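# Move the Tris-HCl bottle to the cart, close fridge

## Task

Lift the big bottle marked 1M Tris-HCl from the shelf without displacing any other item on that shelf, set it upright on the steel cart's upper tray, and close the fridge door; every item already standing on the cart has to still be standing there when done.

## Robot and tools

ROBOT. Two arms, left_arm and right_arm, each ending in an identical five-finger right hand, so the hands are not mirrored. Cameras: cam_left_wrist and cam_right_wrist (672x504 each). Arm names do not match image sides.

SCENE FRAME (used in results). Origin on the floor plane below the midpoint between the arm bases, which sit 0.90 m higher. +x is forward (the direction both arms face), +z is up, and left_arm lies toward +y. Reported positions are in metres and may be off by a few cm, more at long reach.

HAND POINT AND ITS AXES. Every motion command is an offset from the arm's current Hand target, expressed in that Hand target's own axes, not scene axes. The hand point sits 0.05 m in front of the palm. Its +z runs along straightened fingers, +y points out of the palm, and +x runs across the palm away from the thumb. Straight fingers extend 0.06-0.07 m past the point and lie 0.06 m behind it along -y. A wrist bracket on the little-finger side can strike objects, and with fingers level the wrist may hang well below the point.

ONE ROW = 28 numbers, each in [-1, 1], always for both arms together: left dx, dy, dz, rx, ry, rz; left little, ring, middle, index, thumb_bend, thumb_turn; left force_limit, speed; then the same 14 for the right arm. Pose scale: 1.0 equals 0.6 m or 180 degrees; rx, ry, rz form a single rotation vector. These are offsets, never absolute poses. Sending six zeros re-requests the current Hand target. Finger values: -1 open/straight, +1 closed/curled; thumb_turn -1 beside the palm, +1 opposite the fingers. Closing the thumb in front grips items about 0.035-0.065 m thick, handles down to 0.025 m. force_limit maps -1 to about 0 N and +1 to 10 N (15 N for the two thumb motors). speed rises linearly to full at +0.48; close at -0.94 or below for a gentle grip. No number means 'unchanged': to keep a hand as is, resend the eight hand numbers from its last executed row (or, if none yet, its hand_measured plus hand_force_limit and hand_speed). Orientation is clipped to within 32 degrees of the measured one each step.

TOOLS.
execute_actions(actions, cameras): actions is a list of actions; each action is a table of up to 15 rows, one per 1/30 s step; a short table repeats its final row. All rows in an action count from the Hand target at that action's start, not from the preceding row; each new action starts again from the then-current Hand target. Images return only if actions is empty or cameras requests them.
move(target, speed, blend, stop_force, zero, blocking, cameras): straight-line path of each hand point toward one 28-number row, or a list of up to 15 rows, all offsets counted from the same starting Hand targets. speed in m/s, 0.002-3.2, default 0.25 (turns up to twice that in rad/s), lasts at least 0.5 s and at most 10 s. blend in metres rounds corners in a list; 0 stops at each. stop_force in N, 4-120, ends an arm's path when resisted; use it slowly for approaching contact, omit it when backing away from something pressed. zero (default true) rezeroes force first. blocking=false returns early but cannot combine with stop_force. It does not avoid obstacles or the other arm; avoid paths near an arm's own base. The result adds a 'move:' line: done, off_target, moving, held or fault, plus limits such as paced or held.
wait(seconds 0-10, cameras): lets time run with commands held.
stop(cameras): brakes a running move.
zoom_image(camera, region [x0,y0,x1,y1] pixels, at most 504x504): enlarges part of the newest image from cam_left_wrist or cam_right_wrist.
show_instructions(): displays the reference images.
zero_wrist_force(arm): subtracts the present wrist reading from later ones.
finished_scene(scene): ends the scene, given its integer number; irreversible.

RESULT LINES. end_effector_position, end_effector_quat_wxyz and velocities per arm in the scene frame; Hand target (next offsets start here; the point often rests short of it, so resend the gap); Joint positions and torques; hand_measured, hand_stopped_by (moving, target, force, stalled, fault) and hand_load_n, six values each in motor order. A lost grip shows only as hand_load_n dropping near 0. Wrist force/torque are in the end effector's axes, plus a peak line. MOTOR HOT warns of heating; at 85 °C the arm is braked for a long while.

CAUTIONS. Arms are stiff: commanding even slightly beyond a firm surface can push hard and trigger a fault stop (about 150 N net force, or joint torque over limits; wrist limits near 30 N m, held weight included), freezing the arm for 10 s. Approach slowly with stop_force; faster motion hits harder and overshoots. Do not drop the bottle or let go while it moves, knock other shelf items or cart items over, slam the fridge door, or let the two arms or hands press on each other. A blocked arm keeps pushing until commanded back past its hand point. Avoid long stretched-out holds that heat motors.

Each tool is called by a JSON object that holds its "method" and its "body".

Reference images:

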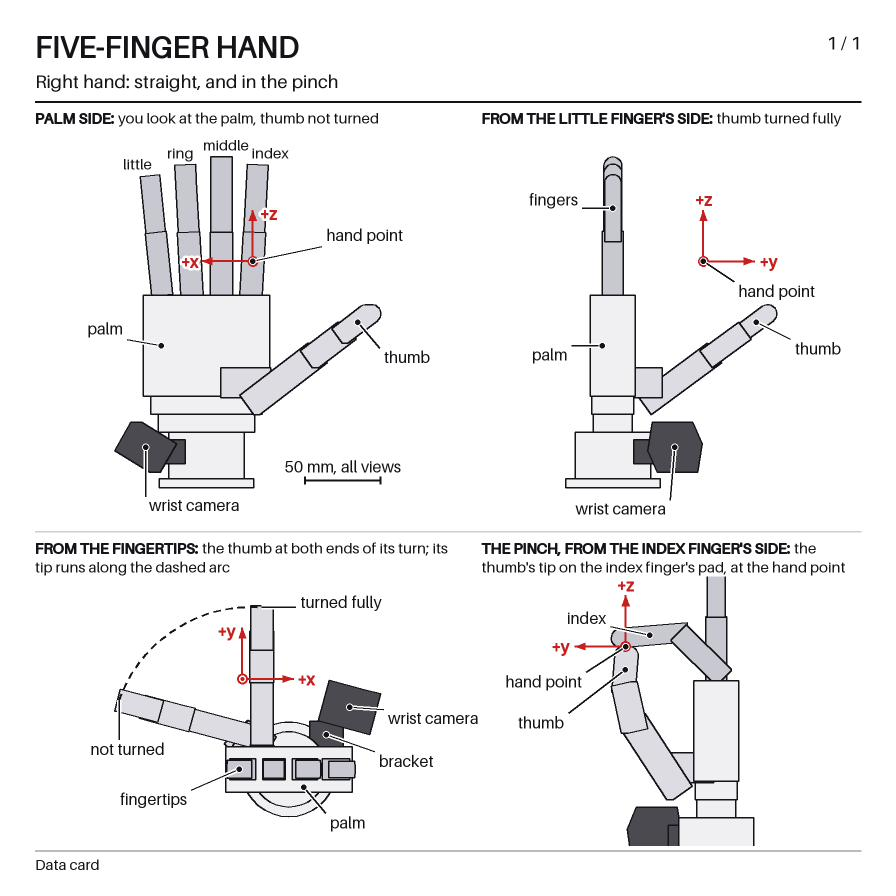

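## Session

{"method": "execute_actions", "body": {"actions": []}}

Scene clock: 0.00 s.
left_arm: end_effector_position=(+0.1365, +0.5522, +1.2183) hand_measured=(-1.000, -1.000, -1.000, -1.000, -1.000, -1.000) hand_load_n=(+0.0, +0.0, +0.0, +0.0, +0.0, +0.0) hand_stopped_by=(target, target, target, target, target, target) hand_force_limit=0.00 hand_speed=-0.80 end_effector_quat_wxyz=(-0.147, +0.004, +0.933, -0.327) | right_arm: end_effector_position=(+0.1280, -0.4765, +1.2364) hand_measured=(-1.000, -1.000, -1.000, -1.000, -1.000, -1.000) hand_load_n=(-0.5, +0.5, +0.0, +0.0, +0.0, -0.5) hand_stopped_by=(target, target, target, target, target, target) hand_force_limit=0.00 hand_speed=-0.80 end_effector_quat_wxyz=(-0.045, -0.237, +0.903, -0.355)
Joint positions: left_arm=[-0.325 -2.06 2.363 1.36 2.3 -1.851] | right_arm=[0.207 -2.06 2.325 1.375 2.3 -1.851]
Joint velocities: within noise
Joint torques (N m): no reading
Wrist force (N): no reading
Wrist torque (N m): no reading
Wrist force, peak (N): no reading
Hand target: left_arm +0.1365, +0.5522, +1.2183; -0.147, +0.004, +0.933, -0.327 | right_arm +0.1280, -0.4765, +1.2364; -0.045, -0.237, +0.903, -0.355

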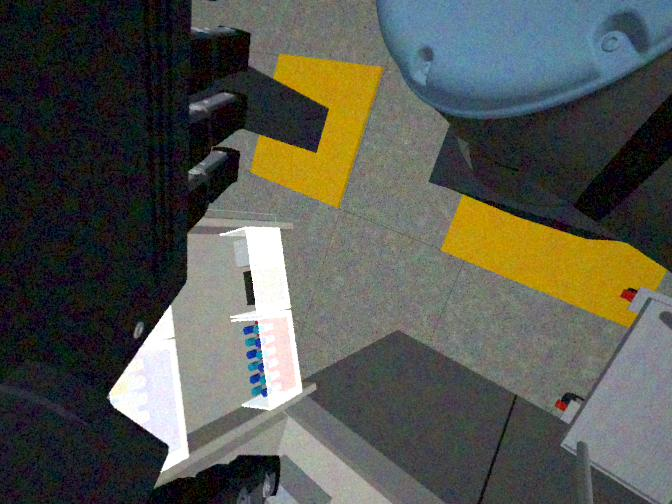

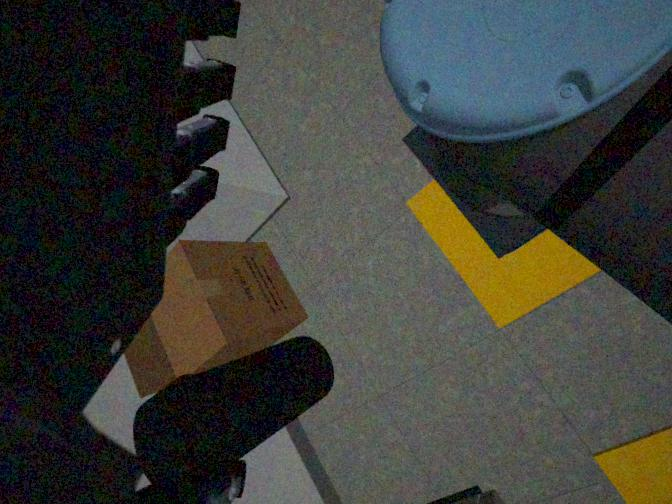

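{"method": "move", "body": {"target": [-0.307,-0.241,-0.362,0.670,-0.206,-0.487,-1,-1,-1,-1,-1,-1,0,-0.8,0,0,0,0,0,0,-1,-1,-1,-1,-1,-1,0,-0.8], "cameras": ["all"]}}

Scene clock: 3.70 s.
left_arm: end_effector_position=(+0.1695, +0.5523, +1.2444) hand_measured=(-1.000, -1.000, -1.000, -1.000, -1.000, -1.000) hand_load_n=(+0.0, +0.0, +0.0, +0.0, +0.0, +0.0) hand_stopped_by=(target, target, target, target, target, target) hand_force_limit=0.00 hand_speed=-0.80 end_effector_quat_wxyz=(-0.137, -0.123, +0.883, -0.432) | right_arm: end_effector_position=(+0.1280, -0.4765, +1.2364) hand_measured=(-1.000, -1.000, -1.000, -1.000, -1.000, -1.000) hand_load_n=(+0.0, +0.0, +0.0, +0.0, +0.0, +0.0) hand_stopped_by=(target, target, target, target, target, target) hand_force_limit=0.00 hand_speed=-0.80 end_effector_quat_wxyz=(-0.045, -0.237, +0.903, -0.355)
Joint positions: left_arm=[0.011 -1.917 2.33 1.399 2.49 -1.717] | right_arm=[0.207 -2.06 2.325 1.375 2.3 -1.851]
Joint torques (N m): left_arm=[-19.27 -19.77 -25.96 0.52 -0.01 -1.19] | right_arm=[-2.12 2.84 -34.86 4.09 0.99 0.15]
Wrist force (N): left_arm=[1.4 -0.5 -0.2] | right_arm=[0.2 0.0 0.0]
Wrist torque (N m): left_arm=[0.15 -0.28 -0.06] | right_arm=[0.01 -0.04 0.01]
Wrist force, peak (N): left_arm=[1.3 0.3 -1.5] | right_arm=[0.2 0.9 0.2]
Hand target: left_arm +0.1695, +0.5523, +1.2444; -0.137, -0.123, +0.883, -0.432 (not the last commanded pose) | right_arm +0.1280, -0.4765, +1.2364; -0.045, -0.237, +0.903, -0.355
Off the commanded pose: left_arm 0.277 m, 134 deg | right_arm 0.000 m, 0 deg.
move: held (left_arm; a check stopped the path); limits=held
pose unreachable (left arm): on one or more control steps of this call, first in action 0 (counted from 0), this arm could not follow its commanded pose, so it was not sent that pose on those steps. It may still have moved: this result reports where it is.
cause: moving toward the commanded pose would bring two parts of the arm too close to each other (joints 4 (wrist 1) to 6 (wrist 3) lie between them).

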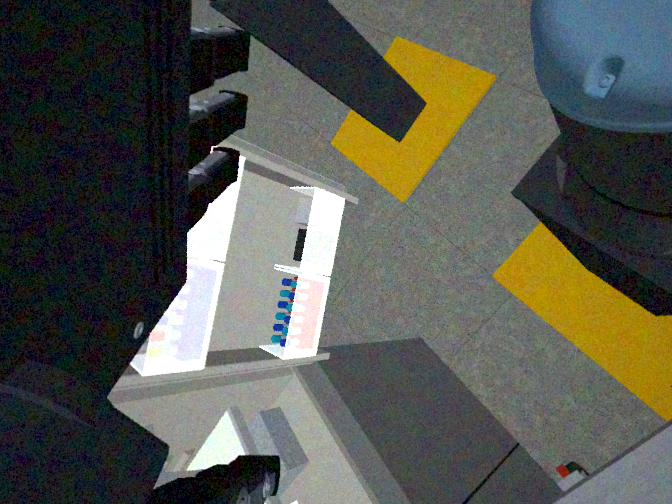

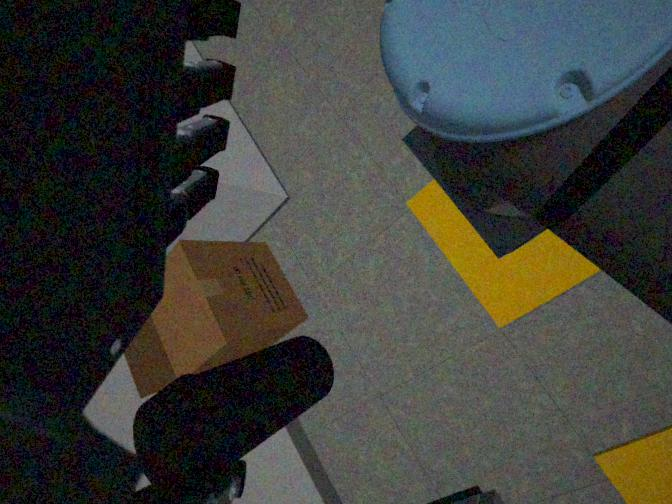

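{"method": "move", "body": {"target": [-0.3993,-0.1383,-0.3635,-0.0557,-0.4458,0.4236,-1,-1,-1,-1,-1,-1,0,-0.8,0,0,0,0,0,0,-1,-1,-1,-1,-1,-1,0,-0.8], "speed": 0.5, "cameras": ["all"]}}

Scene clock: 9.90 s.
left_arm: end_effector_position=(+0.4503, +0.7001, +1.3498) hand_measured=(-1.000, -1.000, -1.000, -1.000, -1.000, -1.000) hand_load_n=(+0.0, +0.0, +0.0, +0.0, +0.0, +0.0) hand_stopped_by=(target, target, target, target, target, target) hand_force_limit=0.00 hand_speed=-0.80 end_effector_quat_wxyz=(+0.683, +0.183, +0.683, -0.183) | right_arm: end_effector_position=(+0.1280, -0.4765, +1.2364) hand_measured=(-1.000, -1.000, -1.000, -1.000, -1.000, -1.000) hand_load_n=(+0.0, +0.0, +0.0, +0.0, +0.0, +0.0) hand_stopped_by=(target, target, target, target, target, target) hand_force_limit=0.00 hand_speed=-0.80 end_effector_quat_wxyz=(-0.045, -0.237, +0.903, -0.355)
Joint positions: left_arm=[0.264 -2.085 2.397 -0.314 2.359 -1.572] | right_arm=[0.207 -2.06 2.325 1.375 2.3 -1.851]
Joint torques (N m): left_arm=[14.33 10.34 -32.71 -4.71 1.9 -2.37] | right_arm=[-1.75 5.53 -36.3 3.57 1.39 0.65]
Wrist force (N): left_arm=[-3.3 3.0 2.0] | right_arm=[-0.1 -0.2 0.0]
Wrist torque (N m): left_arm=[0.45 -0.06 0.47] | right_arm=[-0.02 0.02 -0.01]
Wrist force, peak (N): left_arm=[-3.8 3.6 2.5] | right_arm=[0.5 0.5 0.4]
Hand target: left_arm +0.4504, +0.7001, +1.3498; +0.684, +0.183, +0.683, -0.183 | right_arm +0.1280, -0.4765, +1.2364; -0.045, -0.237, +0.903, -0.355
Off the commanded pose: left_arm 0.000 m, 0 deg | right_arm 0.000 m, 0 deg.
move: done

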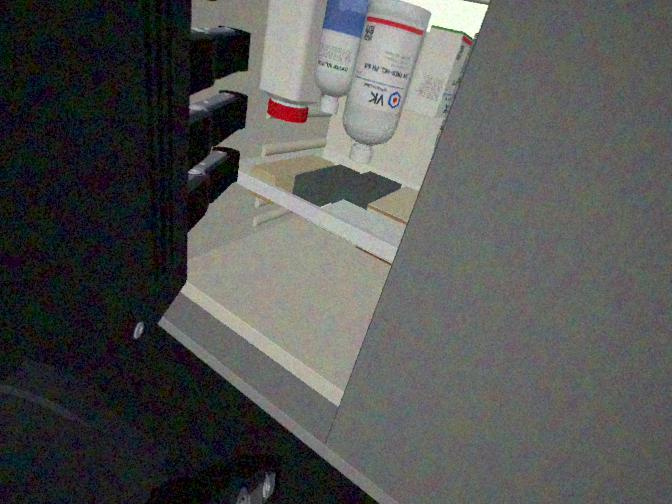

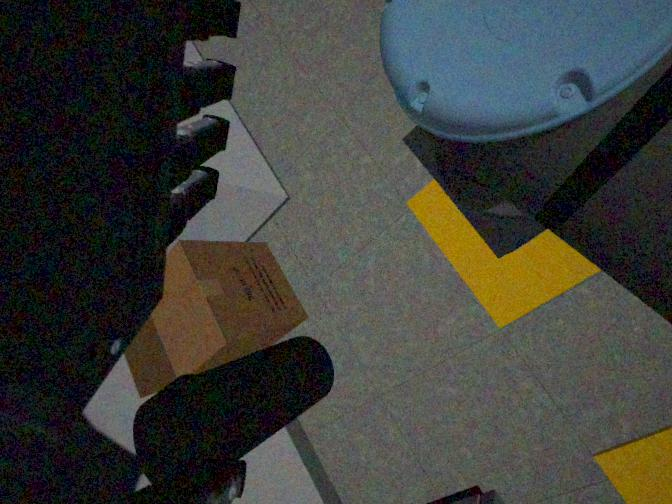

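{"method": "zoom_image", "body": {"camera": "cam_left_wrist", "region": [240, 0, 500, 200]}}

{"method": "zoom_image", "body": {"camera": "cam_left_wrist", "region": [150, 100, 500, 504]}}

Scaled by 1.938 from the camera's 672x504 image, which has a finer 960x720 frame.

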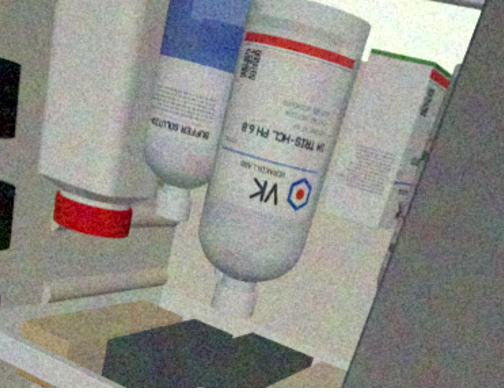

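Scaled by 1.248 from the camera's 672x504 image, which has a finer 960x720 frame.

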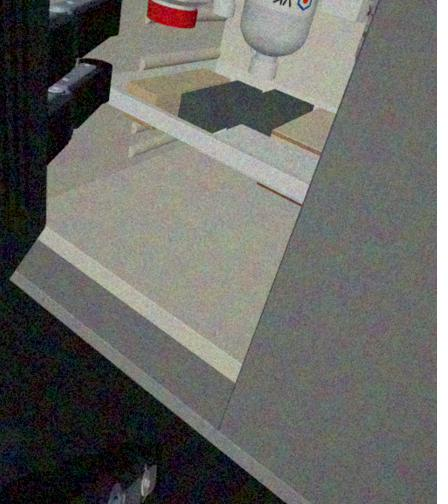

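{"method": "move", "body": {"target": [[0,0,0,0,0,0.5,-1,-1,-1,-1,-1,-1,0,-0.8,0,0,0,0,0,0,-1,-1,-1,-1,-1,-1,0,-0.8],[0,0,0,0,0,1.0,-1,-1,-1,-1,-1,-1,0,-0.8,0,0,0,0,0,0,-1,-1,-1,-1,-1,-1,0,-0.8]], "speed": 0.6, "blend": 0.02, "cameras": ["cam_left_wrist"]}}

Scene clock: 14.30 s.
left_arm: end_effector_position=(+0.4503, +0.7001, +1.3498) hand_measured=(-1.000, -1.000, -1.000, -1.000, -1.000, -1.000) hand_load_n=(+0.0, +0.0, +0.0, +0.5, +0.0, +0.0) hand_stopped_by=(target, target, target, target, target, target) hand_force_limit=0.00 hand_speed=-0.80 end_effector_quat_wxyz=(+0.183, +0.682, -0.183, +0.684) | right_arm: end_effector_position=(+0.1280, -0.4765, +1.2364) hand_measured=(-1.000, -1.000, -1.000, -1.000, -1.000, -1.000) hand_load_n=(+0.0, +0.0, +0.0, +0.0, +0.0, +0.0) hand_stopped_by=(target, target, target, target, target, target) hand_force_limit=0.00 hand_speed=-0.80 end_effector_quat_wxyz=(-0.045, -0.237, +0.903, -0.355)
Joint positions: left_arm=[0.503 -1.845 2.148 -0.306 2.598 1.568] | right_arm=[0.207 -2.06 2.325 1.375 2.3 -1.851]
Joint torques (N m): left_arm=[-18.23 -8.15 -55.66 1.7 -1.92 2.82] | right_arm=[-4.41 2.02 -36.23 3.87 0.94 0.64]
Wrist force (N): left_arm=[2.8 2.8 1.4] | right_arm=[0.0 0.0 -0.3]
Wrist torque (N m): left_arm=[0.31 -0.55 0.61] | right_arm=[0.02 0.01 0.00]
Wrist force, peak (N): left_arm=[-0.9 6.9 1.4] | right_arm=[-0.6 0.3 0.6]
Hand target: left_arm +0.4504, +0.7001, +1.3498; +0.183, +0.683, -0.183, +0.684 | right_arm +0.1280, -0.4765, +1.2364; -0.045, -0.237, +0.903, -0.355
Off the commanded pose: left_arm 0.000 m, 0 deg | right_arm 0.000 m, 0 deg.
move: done
Images, in order (width x height): cam_left_wrist 672x504.

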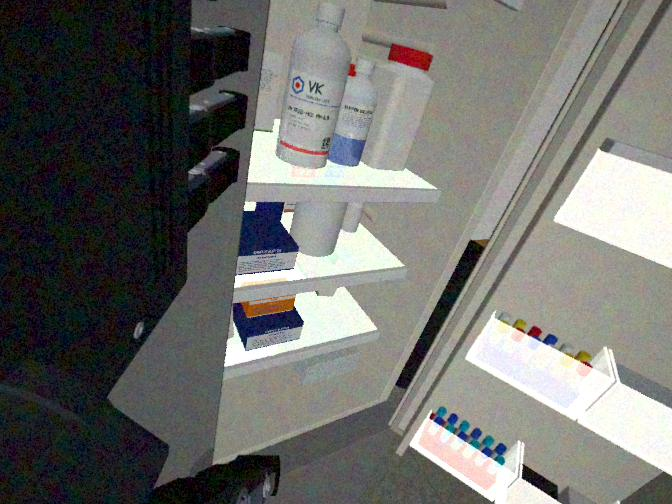

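{"method": "move", "body": {"target": [0,0.247,0.239,0,0,0,-1,-1,-1,-1,-1,-1,0,-0.8,0,0,0,0,0,0,-1,-1,-1,-1,-1,-1,0,-0.8], "cameras": ["cam_left_wrist"]}}

{"method": "zoom_image", "body": {"camera": "cam_left_wrist", "region": [180, 0, 500, 240]}}

Scene clock: 16.90 s.
left_arm: end_effector_position=(+0.5004, +0.5001, +1.3500) hand_measured=(-1.000, -1.000, -1.000, -1.000, -1.000, -1.000) hand_load_n=(+0.0, +0.0, +0.0, +0.0, +0.0, +0.0) hand_stopped_by=(target, target, target, target, target, target) hand_force_limit=0.00 hand_speed=-0.80 end_effector_quat_wxyz=(+0.183, +0.682, -0.183, +0.683) | right_arm: end_effector_position=(+0.1280, -0.4765, +1.2364) hand_measured=(-1.000, -1.000, -1.000, -1.000, -1.000, -1.000) hand_load_n=(+0.0, +0.0, +0.0, +0.0, +0.0, +0.0) hand_stopped_by=(target, target, target, target, target, target) hand_force_limit=0.00 hand_speed=-0.80 end_effector_quat_wxyz=(-0.045, -0.237, +0.903, -0.355)
Joint positions: left_arm=[-0.132 -2.044 2.266 -0.224 1.962 1.57] | right_arm=[0.207 -2.06 2.325 1.375 2.3 -1.851]
Joint torques (N m): left_arm=[-14.56 -19.33 -34.62 1.27 -2.09 2.5] | right_arm=[-3.82 2.51 -36.43 3.78 0.89 -0.17]
Wrist force (N): left_arm=[2.6 3.0 1.4] | right_arm=[-0.1 0.3 0.1]
Wrist torque (N m): left_arm=[0.35 -0.59 0.53] | right_arm=[0.04 0.01 0.00]
Wrist force, peak (N): left_arm=[3.0 3.9 2.3] | right_arm=[-0.2 0.7 0.1]
Hand target: left_arm +0.5004, +0.5001, +1.3500; +0.183, +0.683, -0.183, +0.684 | right_arm +0.1280, -0.4765, +1.2364; -0.045, -0.237, +0.903, -0.355
Off the commanded pose: left_arm 0.000 m, 0 deg | right_arm 0.000 m, 0 deg.
move: done
Images, in order (width x height): cam_left_wrist 672x504.

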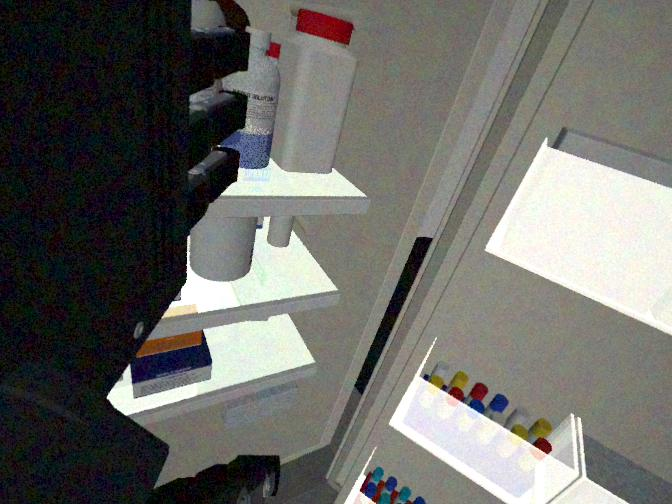

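Scaled by 1.575 from the camera's 672x504 image, which has a finer 960x720 frame.

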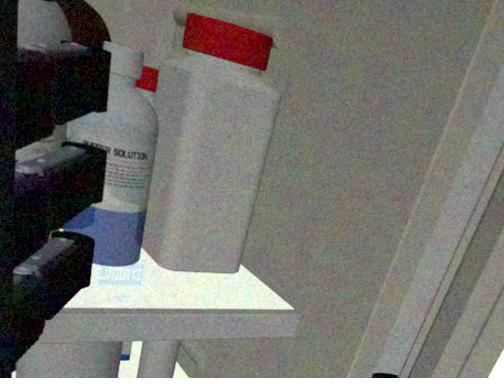

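{"method": "move", "body": {"target": [0,-0.175,-0.197,0,0,0,-1,-1,-1,-1,-1,-1,0,-0.8,0,0,0,0,0,0,-1,-1,-1,-1,-1,-1,0,-0.8], "cameras": ["cam_left_wrist"]}}

{"method": "move", "body": {"target": [0,0,0.167,0,0,0,-1,-1,-1,-1,-1,-1,0,-0.8,0,0,0,0,0,0,-1,-1,-1,-1,-1,-1,0,-0.8], "cameras": ["cam_left_wrist"]}}

Scene clock: 20.50 s.
left_arm: end_effector_position=(+0.4506, +0.6500, +1.3498) hand_measured=(-1.000, -1.000, -1.000, -1.000, -1.000, -1.000) hand_load_n=(+0.0, +0.0, +0.0, +0.0, +0.0, +0.0) hand_stopped_by=(target, target, target, target, target, target) hand_force_limit=0.00 hand_speed=-0.80 end_effector_quat_wxyz=(+0.183, +0.683, -0.183, +0.684) | right_arm: end_effector_position=(+0.1280, -0.4765, +1.2364) hand_measured=(-1.000, -1.000, -1.000, -1.000, -1.000, -1.000) hand_load_n=(+0.0, +0.0, +0.0, +0.0, +0.0, +0.0) hand_stopped_by=(target, target, target, target, target, target) hand_force_limit=0.00 hand_speed=-0.80 end_effector_quat_wxyz=(-0.045, -0.237, +0.903, -0.355)
Joint positions: left_arm=[0.376 -1.927 2.201 -0.277 2.471 1.569] | right_arm=[0.207 -2.06 2.325 1.375 2.3 -1.851]
Joint torques (N m): left_arm=[11.3 1.46 -55.77 -4.88 2.48 -0.98] | right_arm=[0.17 0.76 -34.6 3.91 1.2 0.35]
Wrist force (N): left_arm=[2.2 3.2 1.0] | right_arm=[-0.2 0.2 0.0]
Wrist torque (N m): left_arm=[0.39 -0.54 0.57] | right_arm=[0.02 0.02 -0.01]
Wrist force, peak (N): left_arm=[2.6 4.1 2.7] | right_arm=[0.0 0.5 0.5]
Hand target: left_arm +0.4506, +0.6501, +1.3498; +0.183, +0.683, -0.183, +0.684 | right_arm +0.1280, -0.4765, +1.2364; -0.045, -0.237, +0.903, -0.355
Off the commanded pose: left_arm 0.000 m, 0 deg | right_arm 0.000 m, 0 deg.
move: done
Images, in order (width x height): cam_left_wrist 672x504.

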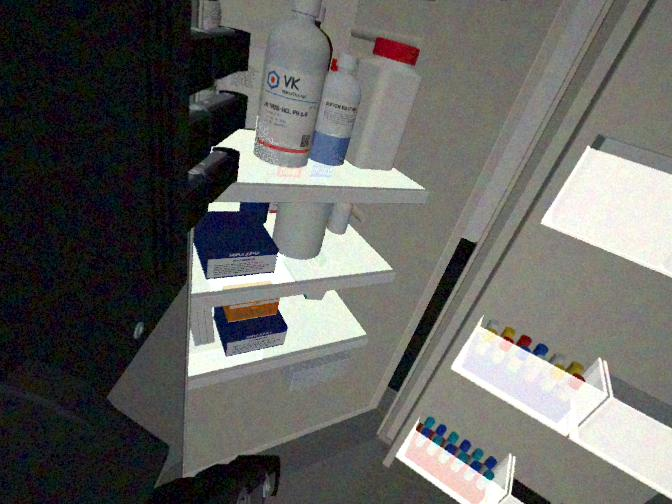

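Scene clock: 21.60 s.
left_arm: end_effector_position=(+0.5372, +0.6001, +1.3500) hand_measured=(-1.000, -1.000, -1.000, -1.000, -1.000, -1.000) hand_load_n=(+0.0, +0.0, +0.0, +0.0, +0.0, +0.0) hand_stopped_by=(target, target, target, target, target, target) hand_force_limit=0.00 hand_speed=-0.80 end_effector_quat_wxyz=(+0.183, +0.683, -0.183, +0.684) end_effector_velocity=(+0.001, -0.002, +0.000) end_effector_angular_velocity=(+0.000, +0.000, -0.001) | right_arm: end_effector_position=(+0.1280, -0.4765, +1.2364) hand_measured=(-1.000, -1.000, -1.000, -1.000, -1.000, -1.000) hand_load_n=(+0.0, +0.0, +0.0, -0.5, +0.0, +0.0) hand_stopped_by=(target, target, target, target, target, target) hand_force_limit=0.00 hand_speed=-0.80 end_effector_quat_wxyz=(-0.045, -0.237, +0.903, -0.355)
Joint positions: left_arm=[0.174 -1.861 2.158 -0.3 2.268 1.57] | right_arm=[0.207 -2.06 2.325 1.375 2.3 -1.851]
Joint velocities: left_arm=[-0.005 0.001 0 -0.001 -0.003 0] | right_arm=[within noise]
Joint torques (N m): left_arm=[-21.85 -5.54 -56.68 -4.76 -1.95 1.45] | right_arm=[-1.55 2.31 -36.18 4.01 0.88 0.32]
Wrist force (N): left_arm=[2.5 2.3 1.7] | right_arm=[0.2 0.2 0.4]
Wrist torque (N m): left_arm=[0.12 -0.60 0.53] | right_arm=[0.01 -0.04 0.01]
Wrist force, peak (N): left_arm=[2.7 2.8 3.0] | right_arm=[0.6 0.3 0.6]
Hand target: left_arm +0.5374, +0.6000, +1.3500; +0.183, +0.683, -0.183, +0.684 | right_arm +0.1280, -0.4765, +1.2364; -0.045, -0.237, +0.903, -0.355
Off the commanded pose: left_arm 0.000 m, 0 deg | right_arm 0.000 m, 0 deg.
move: done
Images, in order (width x height): cam_left_wrist 672x504.

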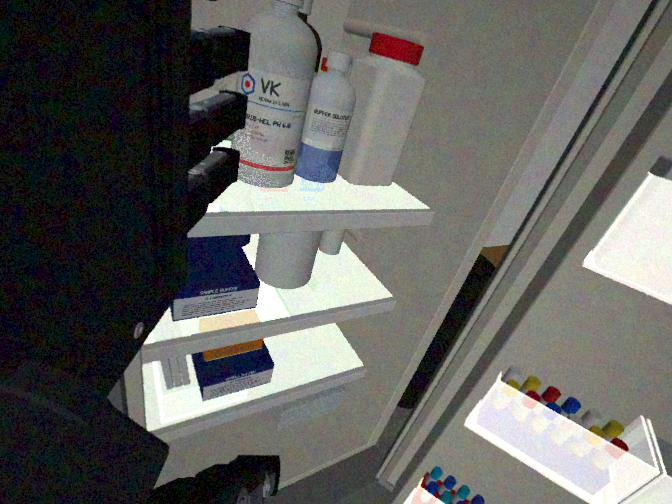

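{"method": "zoom_image", "body": {"camera": "cam_left_wrist", "region": [350, 0, 672, 252]}}

{"method": "zoom_image", "body": {"camera": "cam_left_wrist", "region": [350, 252, 672, 504]}}

{"method": "zoom_image", "body": {"camera": "cam_left_wrist", "region": [100, 200, 400, 450]}}

{"method": "zoom_image", "body": {"camera": "cam_left_wrist", "region": [180, 0, 480, 240]}}

Scaled by 1.565 from the camera's 672x504 image, which has a finer 960x720 frame.

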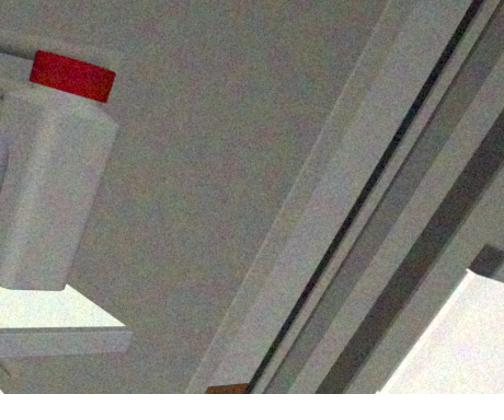

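Scaled by 1.565 from the camera's 672x504 image, which has a finer 960x720 frame.

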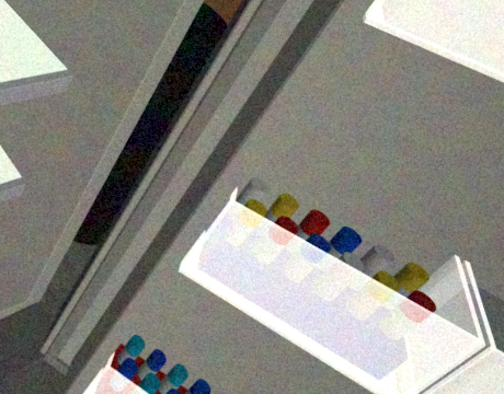

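Scaled by 1.680 from the camera's 672x504 image, which has a finer 960x720 frame.

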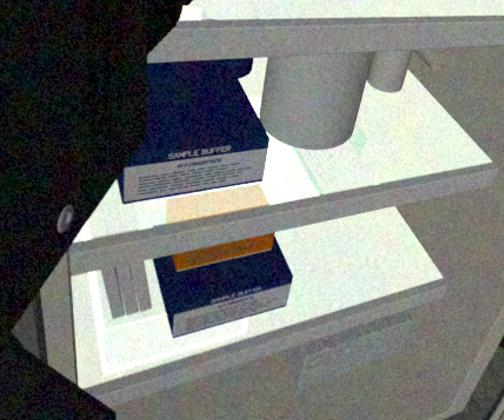

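Scaled by 1.680 from the camera's 672x504 image, which has a finer 960x720 frame.

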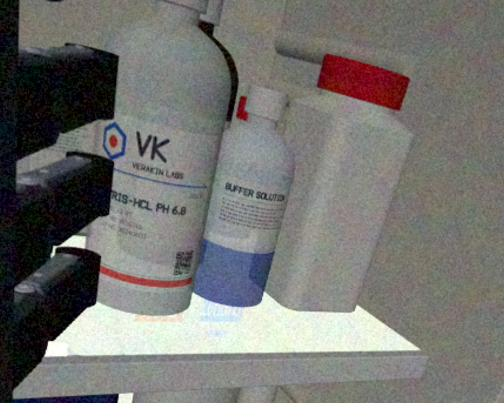

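{"method": "move", "body": {"target": [0.05,0.0023,-0.0707,0.1663,0.0544,0.0146,-1,-1,-1,-1,-1,-1,0,-0.8,0,0,0,0,0,0,-1,-1,-1,-1,-1,-1,0,-0.8], "cameras": ["cam_left_wrist"]}}

{"method": "zoom_image", "body": {"camera": "cam_left_wrist", "region": [180, 0, 500, 240]}}

Scene clock: 28.13 s.
left_arm: end_effector_position=(+0.4999, +0.6201, +1.3799) hand_measured=(-1.000, -1.000, -1.000, -1.000, -1.000, -1.000) hand_load_n=(+0.0, +0.0, +0.0, +0.0, +0.0, +0.0) hand_stopped_by=(target, target, target, target, target, target) hand_force_limit=0.00 hand_speed=-0.80 end_effector_quat_wxyz=(+0.000, +0.642, +0.000, +0.767) | right_arm: end_effector_position=(+0.1280, -0.4765, +1.2364) hand_measured=(-1.000, -1.000, -1.000, -1.000, -1.000, -1.000) hand_load_n=(+0.0, +0.0, +0.0, +0.0, +0.0, +0.0) hand_stopped_by=(target, target, target, target, target, target) hand_force_limit=0.00 hand_speed=-0.80 end_effector_quat_wxyz=(-0.045, -0.237, +0.903, -0.355)
Joint positions: left_arm=[-0.203 -2.256 2.385 -0.309 1.371 1.606] | right_arm=[0.207 -2.06 2.325 1.375 2.3 -1.851]
Joint torques (N m): left_arm=[-18.64 -0.37 -35.75 0.76 -1.8 2.3] | right_arm=[-1.12 3.11 -35.66 4.45 1.23 0.67]
Wrist force (N): left_arm=[2.8 3.1 1.9] | right_arm=[-0.2 0.4 0.1]
Wrist torque (N m): left_arm=[0.41 -0.58 0.54] | right_arm=[0.06 0.02 0.00]
Wrist force, peak (N): left_arm=[2.9 3.5 1.7] | right_arm=[-0.1 0.9 0.2]
Hand target: left_arm +0.4999, +0.6200, +1.3799; +0.000, +0.642, +0.000, +0.767 | right_arm +0.1280, -0.4765, +1.2364; -0.045, -0.237, +0.903, -0.355
Off the commanded pose: left_arm 0.000 m, 0 deg | right_arm 0.000 m, 0 deg.
move: done
Images, in order (width x height): cam_left_wrist 672x504.

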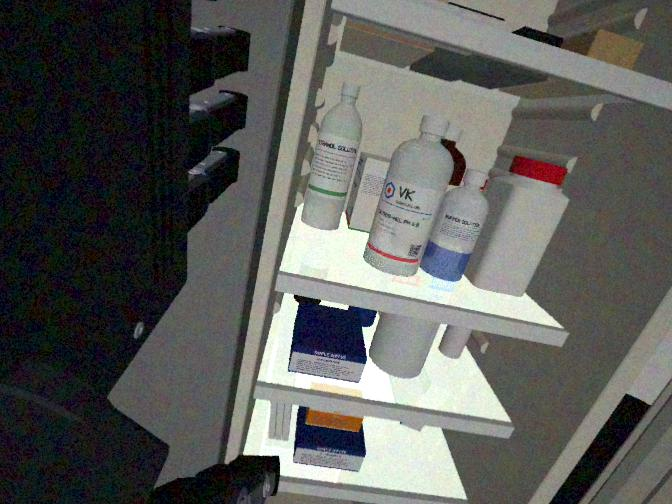

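Scaled by 1.575 from the camera's 672x504 image, which has a finer 960x720 frame.

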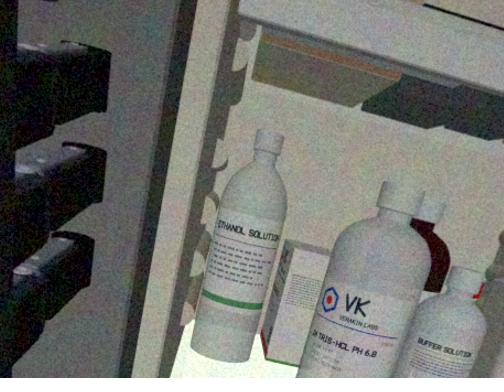

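{"method": "move", "body": {"target": [-0.0058,-0.4667,-0.255,0.2408,-0.3678,-0.112,-1,-1,-1,-1,-1,-1,0,-0.8,0,0,0,0,0,0,-1,-1,-1,-1,-1,-1,0,-0.8], "speed": 0.4, "cameras": ["cam_left_wrist"]}}

Scene clock: 36.47 s.
left_arm: end_effector_position=(+0.3499, +0.8999, +1.3495) hand_measured=(-1.000, -1.000, -1.000, -1.000, -1.000, -1.000) hand_load_n=(+0.0, +0.0, +0.0, +0.0, +0.0, +0.0) hand_stopped_by=(target, target, target, target, target, target) hand_force_limit=0.00 hand_speed=-0.80 end_effector_quat_wxyz=(-0.099, +0.892, +0.370, +0.240) | right_arm: end_effector_position=(+0.1280, -0.4765, +1.2364) hand_measured=(-1.000, -1.000, -1.000, -1.000, -1.000, -1.000) hand_load_n=(+0.0, +0.0, +0.0, +0.0, +0.0, +0.0) hand_stopped_by=(target, target, target, target, target, target) hand_force_limit=0.00 hand_speed=-0.80 end_effector_quat_wxyz=(-0.045, -0.237, +0.903, -0.355)
Joint positions: left_arm=[0.48 -1.758 1.809 1.016 1.42 1.304] | right_arm=[0.207 -2.06 2.325 1.375 2.3 -1.851]
Joint torques (N m): left_arm=[14.13 -16.37 -56.53 6.87 -1.33 1.49] | right_arm=[-2.71 3.63 -36.73 3.67 1.18 0.11]
Wrist force (N): left_arm=[1.9 3.1 -0.2] | right_arm=[0.0 -0.1 0.0]
Wrist torque (N m): left_arm=[0.53 -0.26 0.71] | right_arm=[0.00 0.00 0.00]
Wrist force, peak (N): left_arm=[3.6 4.7 2.4] | right_arm=[-0.2 0.7 0.4]
Hand target: left_arm +0.3498, +0.9000, +1.3495; -0.099, +0.892, +0.370, +0.240 | right_arm +0.1280, -0.4765, +1.2364; -0.045, -0.237, +0.903, -0.355
Off the commanded pose: left_arm 0.000 m, 0 deg | right_arm 0.000 m, 0 deg.
move: done
Images, in order (width x height): cam_left_wrist 672x504.

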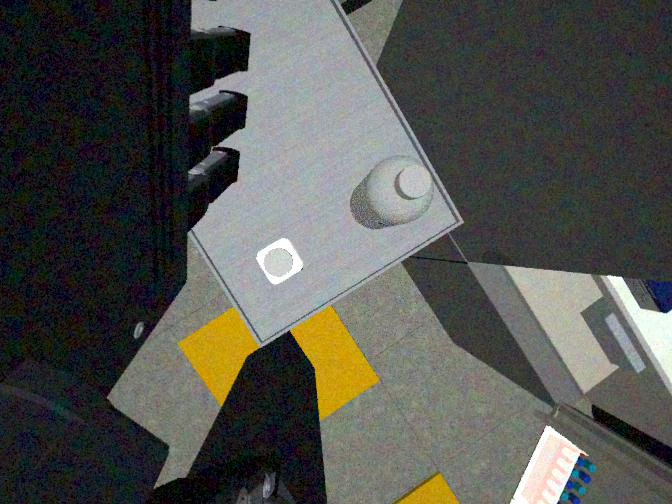

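{"method": "move", "body": {"target": [0.153,-0.1768,0.0885,0,0,0,-1,-1,-1,-1,-1,-1,0,-0.8,0,0,0,0,0,0,-1,-1,-1,-1,-1,-1,0,-0.8], "speed": 0.3, "cameras": ["cam_left_wrist"]}}

{"method": "zoom_image", "body": {"camera": "cam_left_wrist", "region": [190, 100, 550, 504]}}

Scene clock: 38.20 s.
left_arm: end_effector_position=(+0.3498, +1.0498, +1.3493) hand_measured=(-1.000, -1.000, -1.000, -1.000, -1.000, -1.000) hand_load_n=(+0.0, +0.0, +0.0, +0.0, +0.0, +0.0) hand_stopped_by=(target, target, target, target, target, target) hand_force_limit=0.00 hand_speed=-0.80 end_effector_quat_wxyz=(-0.099, +0.892, +0.370, +0.240) | right_arm: end_effector_position=(+0.1280, -0.4765, +1.2364) hand_measured=(-1.000, -1.000, -1.000, -1.000, -1.000, -1.000) hand_load_n=(+0.0, +0.0, +0.0, +0.0, +0.0, +0.0) hand_stopped_by=(target, target, target, target, target, target) hand_force_limit=0.00 hand_speed=-0.80 end_effector_quat_wxyz=(-0.045, -0.237, +0.903, -0.355)
Joint positions: left_arm=[0.77 -1.531 1.596 0.982 1.564 1.557] | right_arm=[0.207 -2.06 2.325 1.375 2.3 -1.851]
Joint torques (N m): left_arm=[10.87 -31.36 -51.14 6.91 2.87 2.45] | right_arm=[1.2 2.93 -37.27 4.14 1.27 0.25]
Wrist force (N): left_arm=[1.3 2.7 -0.1] | right_arm=[-0.2 0.0 0.1]
Wrist torque (N m): left_arm=[0.34 -0.24 0.42] | right_arm=[0.00 0.03 -0.02]
Wrist force, peak (N): left_arm=[0.8 4.3 -0.9] | right_arm=[0.0 0.6 0.6]
Hand target: left_arm +0.3498, +1.0500, +1.3493; -0.099, +0.892, +0.370, +0.240 | right_arm +0.1280, -0.4765, +1.2364; -0.045, -0.237, +0.903, -0.355
Off the commanded pose: left_arm 0.000 m, 0 deg | right_arm 0.000 m, 0 deg.
move: done
Images, in order (width x height): cam_left_wrist 672x504.

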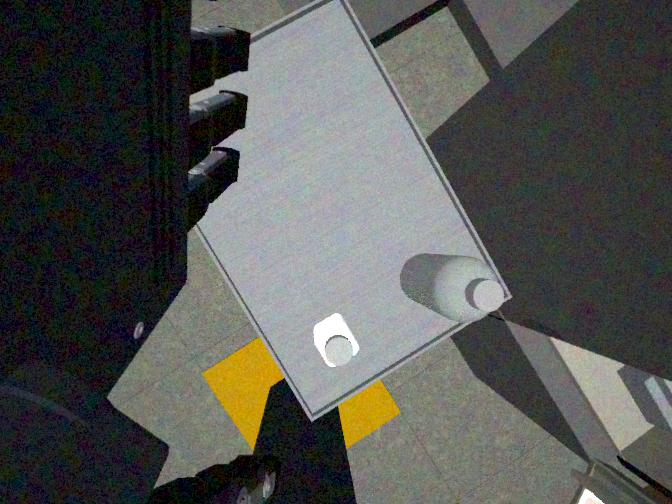

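Scaled by 1.248 from the camera's 672x504 image, which has a finer 960x720 frame.

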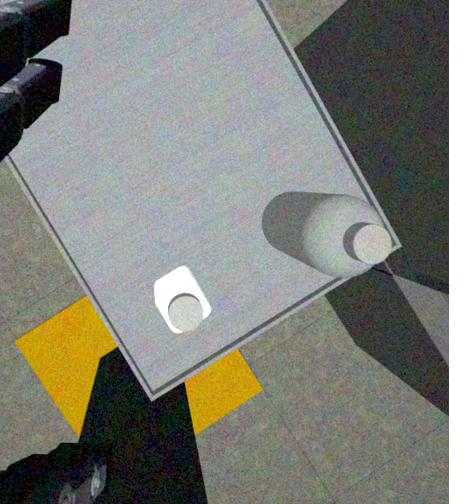

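{"method": "move", "body": {"target": [-0.1448,0.4713,-0.2205,-0.2476,0.3937,0.1024,1,1,-1,-1,-1,1,0,0.3,0,0,0,0,0,0,-1,-1,-1,-1,-1,-1,0,-0.8], "speed": 0.5}}

{"method": "move", "body": {"target": [-0.116,0.5017,0.3166,0,0,0,1,1,-1,-1,-1,1,0,0.3,0,0,0,0,0,0,-1,-1,-1,-1,-1,-1,0,-0.8], "speed": 0.25, "cameras": ["cam_left_wrist"]}}

{"method": "zoom_image", "body": {"camera": "cam_left_wrist", "region": [180, 0, 500, 240]}}

Scene clock: 42.47 s.
left_arm: end_effector_position=(+0.4497, +0.7501, +1.4207) hand_measured=(+1.000, +1.000, -1.000, -1.000, -1.000, +1.000) hand_load_n=(+0.0, +0.0, +0.0, +0.0, +0.0, +0.0) hand_stopped_by=(target, target, target, target, target, target) hand_force_limit=0.00 hand_speed=0.30 end_effector_quat_wxyz=(+0.000, +0.608, +0.000, +0.794) | right_arm: end_effector_position=(+0.1280, -0.4765, +1.2364) hand_measured=(-1.000, -1.000, -1.000, -1.000, -1.000, -1.000) hand_load_n=(+0.0, +0.0, +0.0, +0.0, +0.0, +0.0) hand_stopped_by=(target, target, target, target, target, target) hand_force_limit=0.00 hand_speed=-0.80 end_effector_quat_wxyz=(-0.045, -0.237, +0.903, -0.355)
Joint positions: left_arm=[0.378 -2.138 2.316 -0.46 1.935 1.468] | right_arm=[0.207 -2.06 2.325 1.375 2.3 -1.851]
Joint torques (N m): left_arm=[-19.71 10.31 -36.22 -6.78 -1.42 -2.28] | right_arm=[0.75 3.56 -36.2 4.24 1.03 0.46]
Wrist force (N): left_arm=[2.7 2.6 1.3] | right_arm=[0.2 0.2 0.2]
Wrist torque (N m): left_arm=[0.38 -0.56 0.74] | right_arm=[0.01 -0.03 0.01]
Wrist force, peak (N): left_arm=[2.4 4.4 1.8] | right_arm=[0.3 0.7 0.4]
Hand target: left_arm +0.4498, +0.7501, +1.4206; +0.000, +0.608, +0.000, +0.794 | right_arm +0.1280, -0.4765, +1.2364; -0.045, -0.237, +0.903, -0.355
Off the commanded pose: left_arm 0.000 m, 0 deg | right_arm 0.000 m, 0 deg.
move: done

Scene clock: 44.63 s.
left_arm: end_effector_position=(+0.6512, +0.4492, +1.4030) hand_measured=(+1.000, +1.000, -1.000, -1.000, -1.000, +1.000) hand_load_n=(+0.0, +0.0, +0.0, +0.0, +0.0, +0.5) hand_stopped_by=(target, target, target, target, target, target) hand_force_limit=0.00 hand_speed=0.30 end_effector_quat_wxyz=(+0.000, +0.608, +0.000, +0.794) | right_arm: end_effector_position=(+0.1280, -0.4765, +1.2364) hand_measured=(-1.000, -1.000, -1.000, -1.000, -1.000, -1.000) hand_load_n=(+0.0, +0.0, +0.0, +0.0, +0.0, +0.0) hand_stopped_by=(target, target, target, target, target, target) hand_force_limit=0.00 hand_speed=-0.80 end_effector_quat_wxyz=(-0.045, -0.237, +0.903, -0.355)
Joint positions: left_arm=[-0.571 -1.967 2.267 -0.609 1.021 1.736] | right_arm=[0.207 -2.06 2.325 1.375 2.3 -1.851]
Joint torques (N m): left_arm=[-17.81 1.11 -58.52 -7.48 -1.68 2.26] | right_arm=[1.35 -1.28 -35.94 4.24 1.31 0.01]
Wrist force (N): left_arm=[2.8 2.6 1.6] | right_arm=[-0.3 -0.1 0.1]
Wrist torque (N m): left_arm=[0.37 -0.67 0.46] | right_arm=[-0.02 0.04 -0.02]
Wrist force, peak (N): left_arm=[2.8 3.6 2.4] | right_arm=[0.5 0.8 -0.1]
Hand target: left_arm +0.6513, +0.4491, +1.4030; +0.000, +0.608, +0.000, +0.794 | right_arm +0.1280, -0.4765, +1.2364; -0.045, -0.237, +0.903, -0.355
Off the commanded pose: left_arm 0.000 m, 0 deg | right_arm 0.000 m, 0 deg.
move: done
Images, in order (width x height): cam_left_wrist 672x504.

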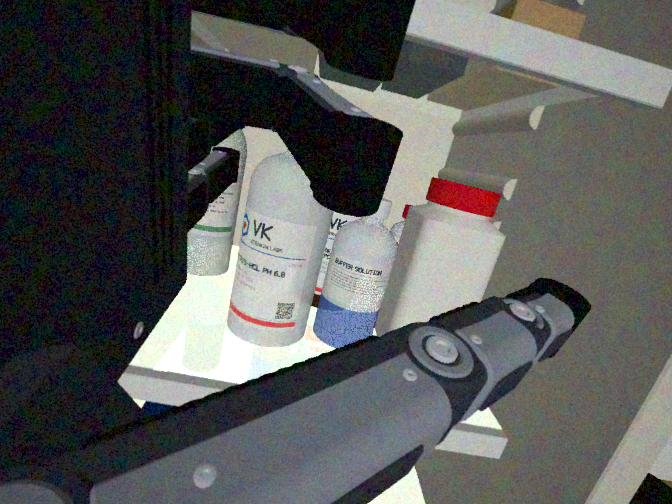

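Scaled by 1.575 from the camera's 672x504 image, which has a finer 960x720 frame.

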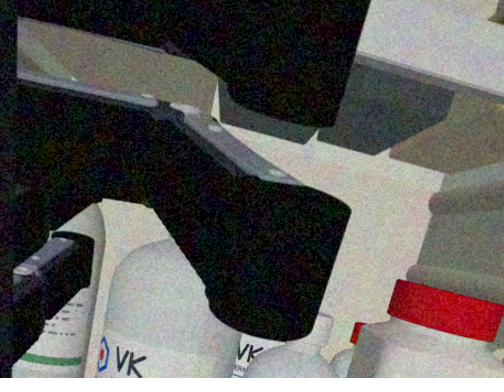

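{"method": "move", "body": {"target": [0,0,0,0,0,0,-1,-1,-1,-1,-1,1,0,0.4,0,0,0,0,0,0,-1,-1,-1,-1,-1,-1,0,-0.8], "cameras": ["cam_left_wrist"]}}

{"method": "zoom_image", "body": {"camera": "cam_left_wrist", "region": [200, 60, 440, 240]}}

Scene clock: 45.73 s.
left_arm: end_effector_position=(+0.6513, +0.4491, +1.4030) hand_measured=(-1.000, -1.000, -1.000, -1.000, -1.000, +1.000) hand_load_n=(+0.0, +0.0, +0.0, +0.0, +0.0, +0.5) hand_stopped_by=(target, target, target, target, target, target) hand_force_limit=0.00 hand_speed=0.40 end_effector_quat_wxyz=(+0.000, +0.608, +0.000, +0.794) | right_arm: end_effector_position=(+0.1280, -0.4765, +1.2364) hand_measured=(-1.000, -1.000, -1.000, -1.000, -1.000, -1.000) hand_load_n=(+0.0, +0.0, +0.0, -0.5, +0.0, +0.0) hand_stopped_by=(target, target, target, target, target, target) hand_force_limit=0.00 hand_speed=-0.80 end_effector_quat_wxyz=(-0.045, -0.237, +0.903, -0.355)
Joint positions: left_arm=[-0.572 -1.967 2.266 -0.609 1.021 1.736] | right_arm=[0.207 -2.06 2.325 1.375 2.3 -1.851]
Joint torques (N m): left_arm=[-16.06 0.7 -58.14 -7.15 -1.42 2.26] | right_arm=[-0.81 0.61 -36.62 3.76 1.23 0.2]
Wrist force (N): left_arm=[2.9 2.5 1.7] | right_arm=[0.1 0.1 0.1]
Wrist torque (N m): left_arm=[0.35 -0.69 0.45] | right_arm=[0.02 -0.02 0.01]
Wrist force, peak (N): left_arm=[3.1 2.8 2.0] | right_arm=[-0.2 0.0 0.8]
Hand target: left_arm +0.6513, +0.4491, +1.4030; +0.000, +0.608, +0.000, +0.794 | right_arm +0.1280, -0.4765, +1.2364; -0.045, -0.237, +0.903, -0.355
Off the commanded pose: left_arm 0.000 m, 0 deg | right_arm 0.000 m, 0 deg.
move: done
Images, in order (width x height): cam_left_wrist 672x504.

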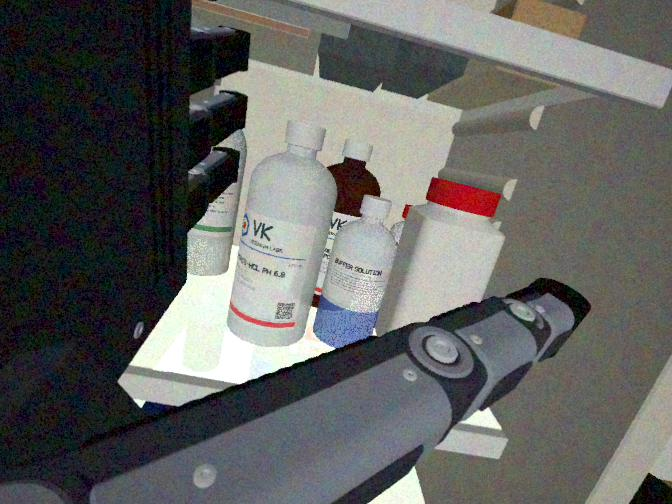

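Scaled by 2.100 from the camera's 672x504 image, which has a finer 960x720 frame.

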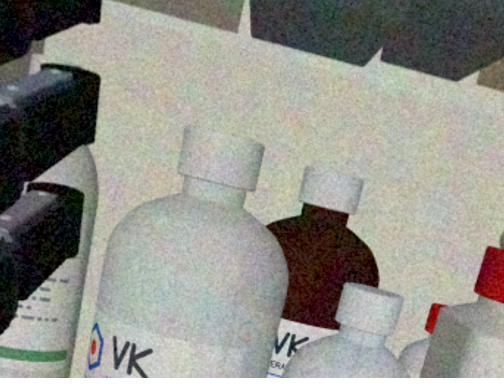

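{"method": "move", "body": {"target": [-0.0427,-0.0232,0.1848,0,0,0,-1,-1,-1,-1,-1,1,0,0.4,0,0,0,0,0,0,-1,-1,-1,-1,-1,-1,0,-0.8], "speed": 0.15, "stop_force": 10, "cameras": ["cam_left_wrist"]}}

{"method": "zoom_image", "body": {"camera": "cam_left_wrist", "region": [180, 40, 480, 260]}}

Scene clock: 50.20 s.
left_arm: end_effector_position=(+0.7651, +0.4631, +1.4070) hand_measured=(-1.000, -1.000, -1.000, -1.000, -1.000, +1.000) hand_load_n=(+0.0, +0.0, +0.0, +0.0, +0.0, +0.0) hand_stopped_by=(target, target, target, target, target, target) hand_force_limit=0.00 hand_speed=0.40 end_effector_quat_wxyz=(+0.000, +0.608, +0.000, +0.794) | right_arm: end_effector_position=(+0.1280, -0.4765, +1.2364) hand_measured=(-1.000, -1.000, -1.000, -1.000, -1.000, -1.000) hand_load_n=(+0.0, +0.0, +0.0, +0.0, +0.0, +0.0) hand_stopped_by=(target, target, target, target, target, target) hand_force_limit=0.00 hand_speed=-0.80 end_effector_quat_wxyz=(-0.045, -0.237, +0.903, -0.355)
Joint positions: left_arm=[-0.41 -1.734 2.097 -0.648 1.176 1.683] | right_arm=[0.207 -2.06 2.325 1.375 2.3 -1.851]
Joint torques (N m): left_arm=[12.21 -20.23 -56.94 -6.63 2.64 -2.05] | right_arm=[-1.98 1.2 -36.23 4.72 1.15 0.2]
Wrist force (N): left_arm=[3.0 2.4 2.0] | right_arm=[0.2 -0.2 0.6]
Wrist torque (N m): left_arm=[0.23 -0.80 0.68] | right_arm=[-0.06 -0.06 0.01]
Wrist force, peak (N): left_arm=[2.9 2.8 2.7] | right_arm=[-0.4 0.5 0.6]
Hand target: left_arm +0.7651, +0.4631, +1.4070; +0.000, +0.608, +0.000, +0.794 | right_arm +0.1280, -0.4765, +1.2364; -0.045, -0.237, +0.903, -0.355
Off the commanded pose: left_arm 0.000 m, 0 deg | right_arm 0.000 m, 0 deg.
move: done
Images, in order (width x height): cam_left_wrist 672x504.

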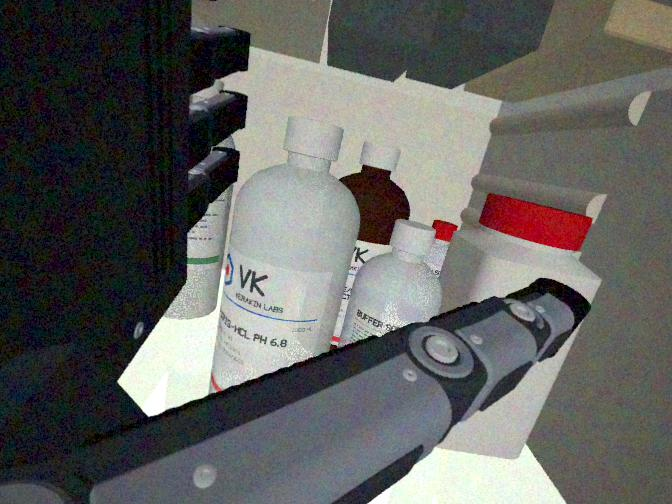

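Scaled by 1.680 from the camera's 672x504 image, which has a finer 960x720 frame.

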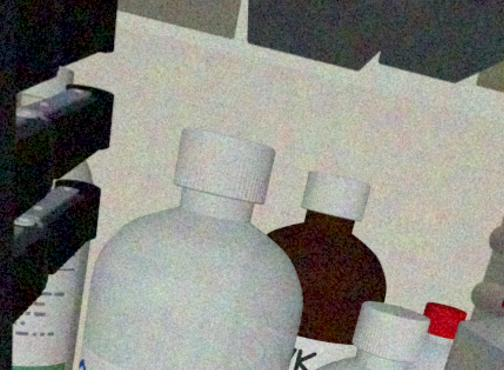

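{"method": "move", "body": {"target": [[-0.0147,-0.0107,0.01,0,0,0,1,1,-1,-1,-1,1,0,0.4,0,0,0,0,0,0,-1,-1,-1,-1,-1,-1,0,-0.8],[-0.0147,-0.0107,0.14,0,0,0,1,1,-1,-1,-1,1,0,0.4,0,0,0,0,0,0,-1,-1,-1,-1,-1,-1,0,-0.8]], "speed": 0.08, "stop_force": 12, "cameras": ["cam_left_wrist"]}}

{"method": "zoom_image", "body": {"camera": "cam_left_wrist", "region": [180, 60, 480, 340]}}

Scene clock: 53.03 s.
left_arm: end_effector_position=(+0.8485, +0.4695, +1.4203) hand_measured=(+1.000, +1.000, -1.000, -1.000, -1.000, +1.000) hand_load_n=(+0.0, +0.0, +0.0, +0.0, +0.0, +0.0) hand_stopped_by=(target, target, target, target, target, target) hand_force_limit=0.00 hand_speed=0.40 end_effector_quat_wxyz=(+0.000, +0.608, +0.000, +0.794) | right_arm: end_effector_position=(+0.1280, -0.4765, +1.2364) hand_measured=(-1.000, -1.000, -1.000, -1.000, -1.000, -1.000) hand_load_n=(+0.0, +0.0, -0.5, +0.0, +0.0, +0.0) hand_stopped_by=(target, target, target, target, target, target) hand_force_limit=0.00 hand_speed=-0.80 end_effector_quat_wxyz=(-0.045, -0.237, +0.903, -0.355)
Joint positions: left_arm=[-0.338 -1.592 1.945 -0.63 1.244 1.661] | right_arm=[0.207 -2.06 2.325 1.375 2.3 -1.851]
Joint torques (N m): left_arm=[14.33 -31.63 -56.55 0.19 2.49 -2.09] | right_arm=[-1.05 4.62 -38.27 4.5 1.04 0]
Wrist force (N): left_arm=[2.1 2.1 1.7] | right_arm=[-0.3 0.3 0.2]
Wrist torque (N m): left_arm=[0.20 -0.64 0.64] | right_arm=[0.04 0.04 0.00]
Wrist force, peak (N): left_arm=[3.3 2.8 1.9] | right_arm=[-0.1 0.9 0.3]
Hand target: left_arm +0.8485, +0.4695, +1.4203; +0.000, +0.608, +0.000, +0.794 | right_arm +0.1280, -0.4765, +1.2364; -0.045, -0.237, +0.903, -0.355
Off the commanded pose: left_arm 0.000 m, 0 deg | right_arm 0.000 m, 0 deg.
move: done
Images, in order (width x height): cam_left_wrist 672x504.

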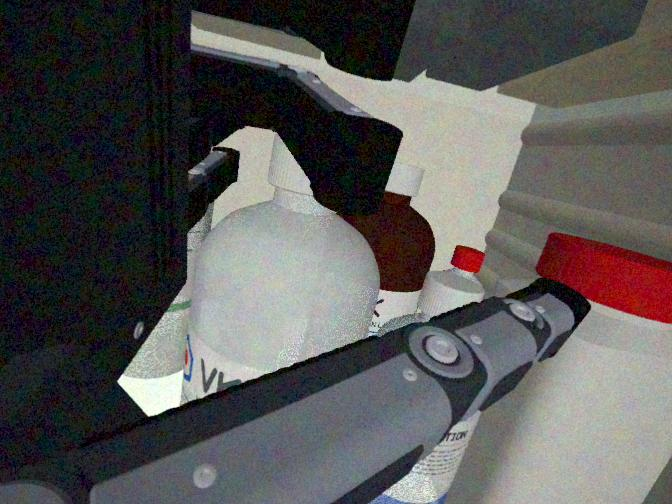

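Scaled by 1.680 from the camera's 672x504 image, which has a finer 960x720 frame.

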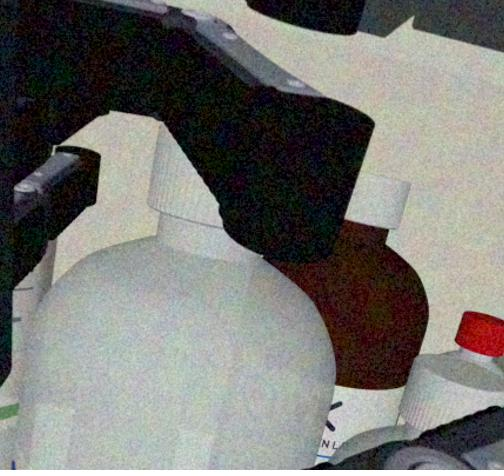

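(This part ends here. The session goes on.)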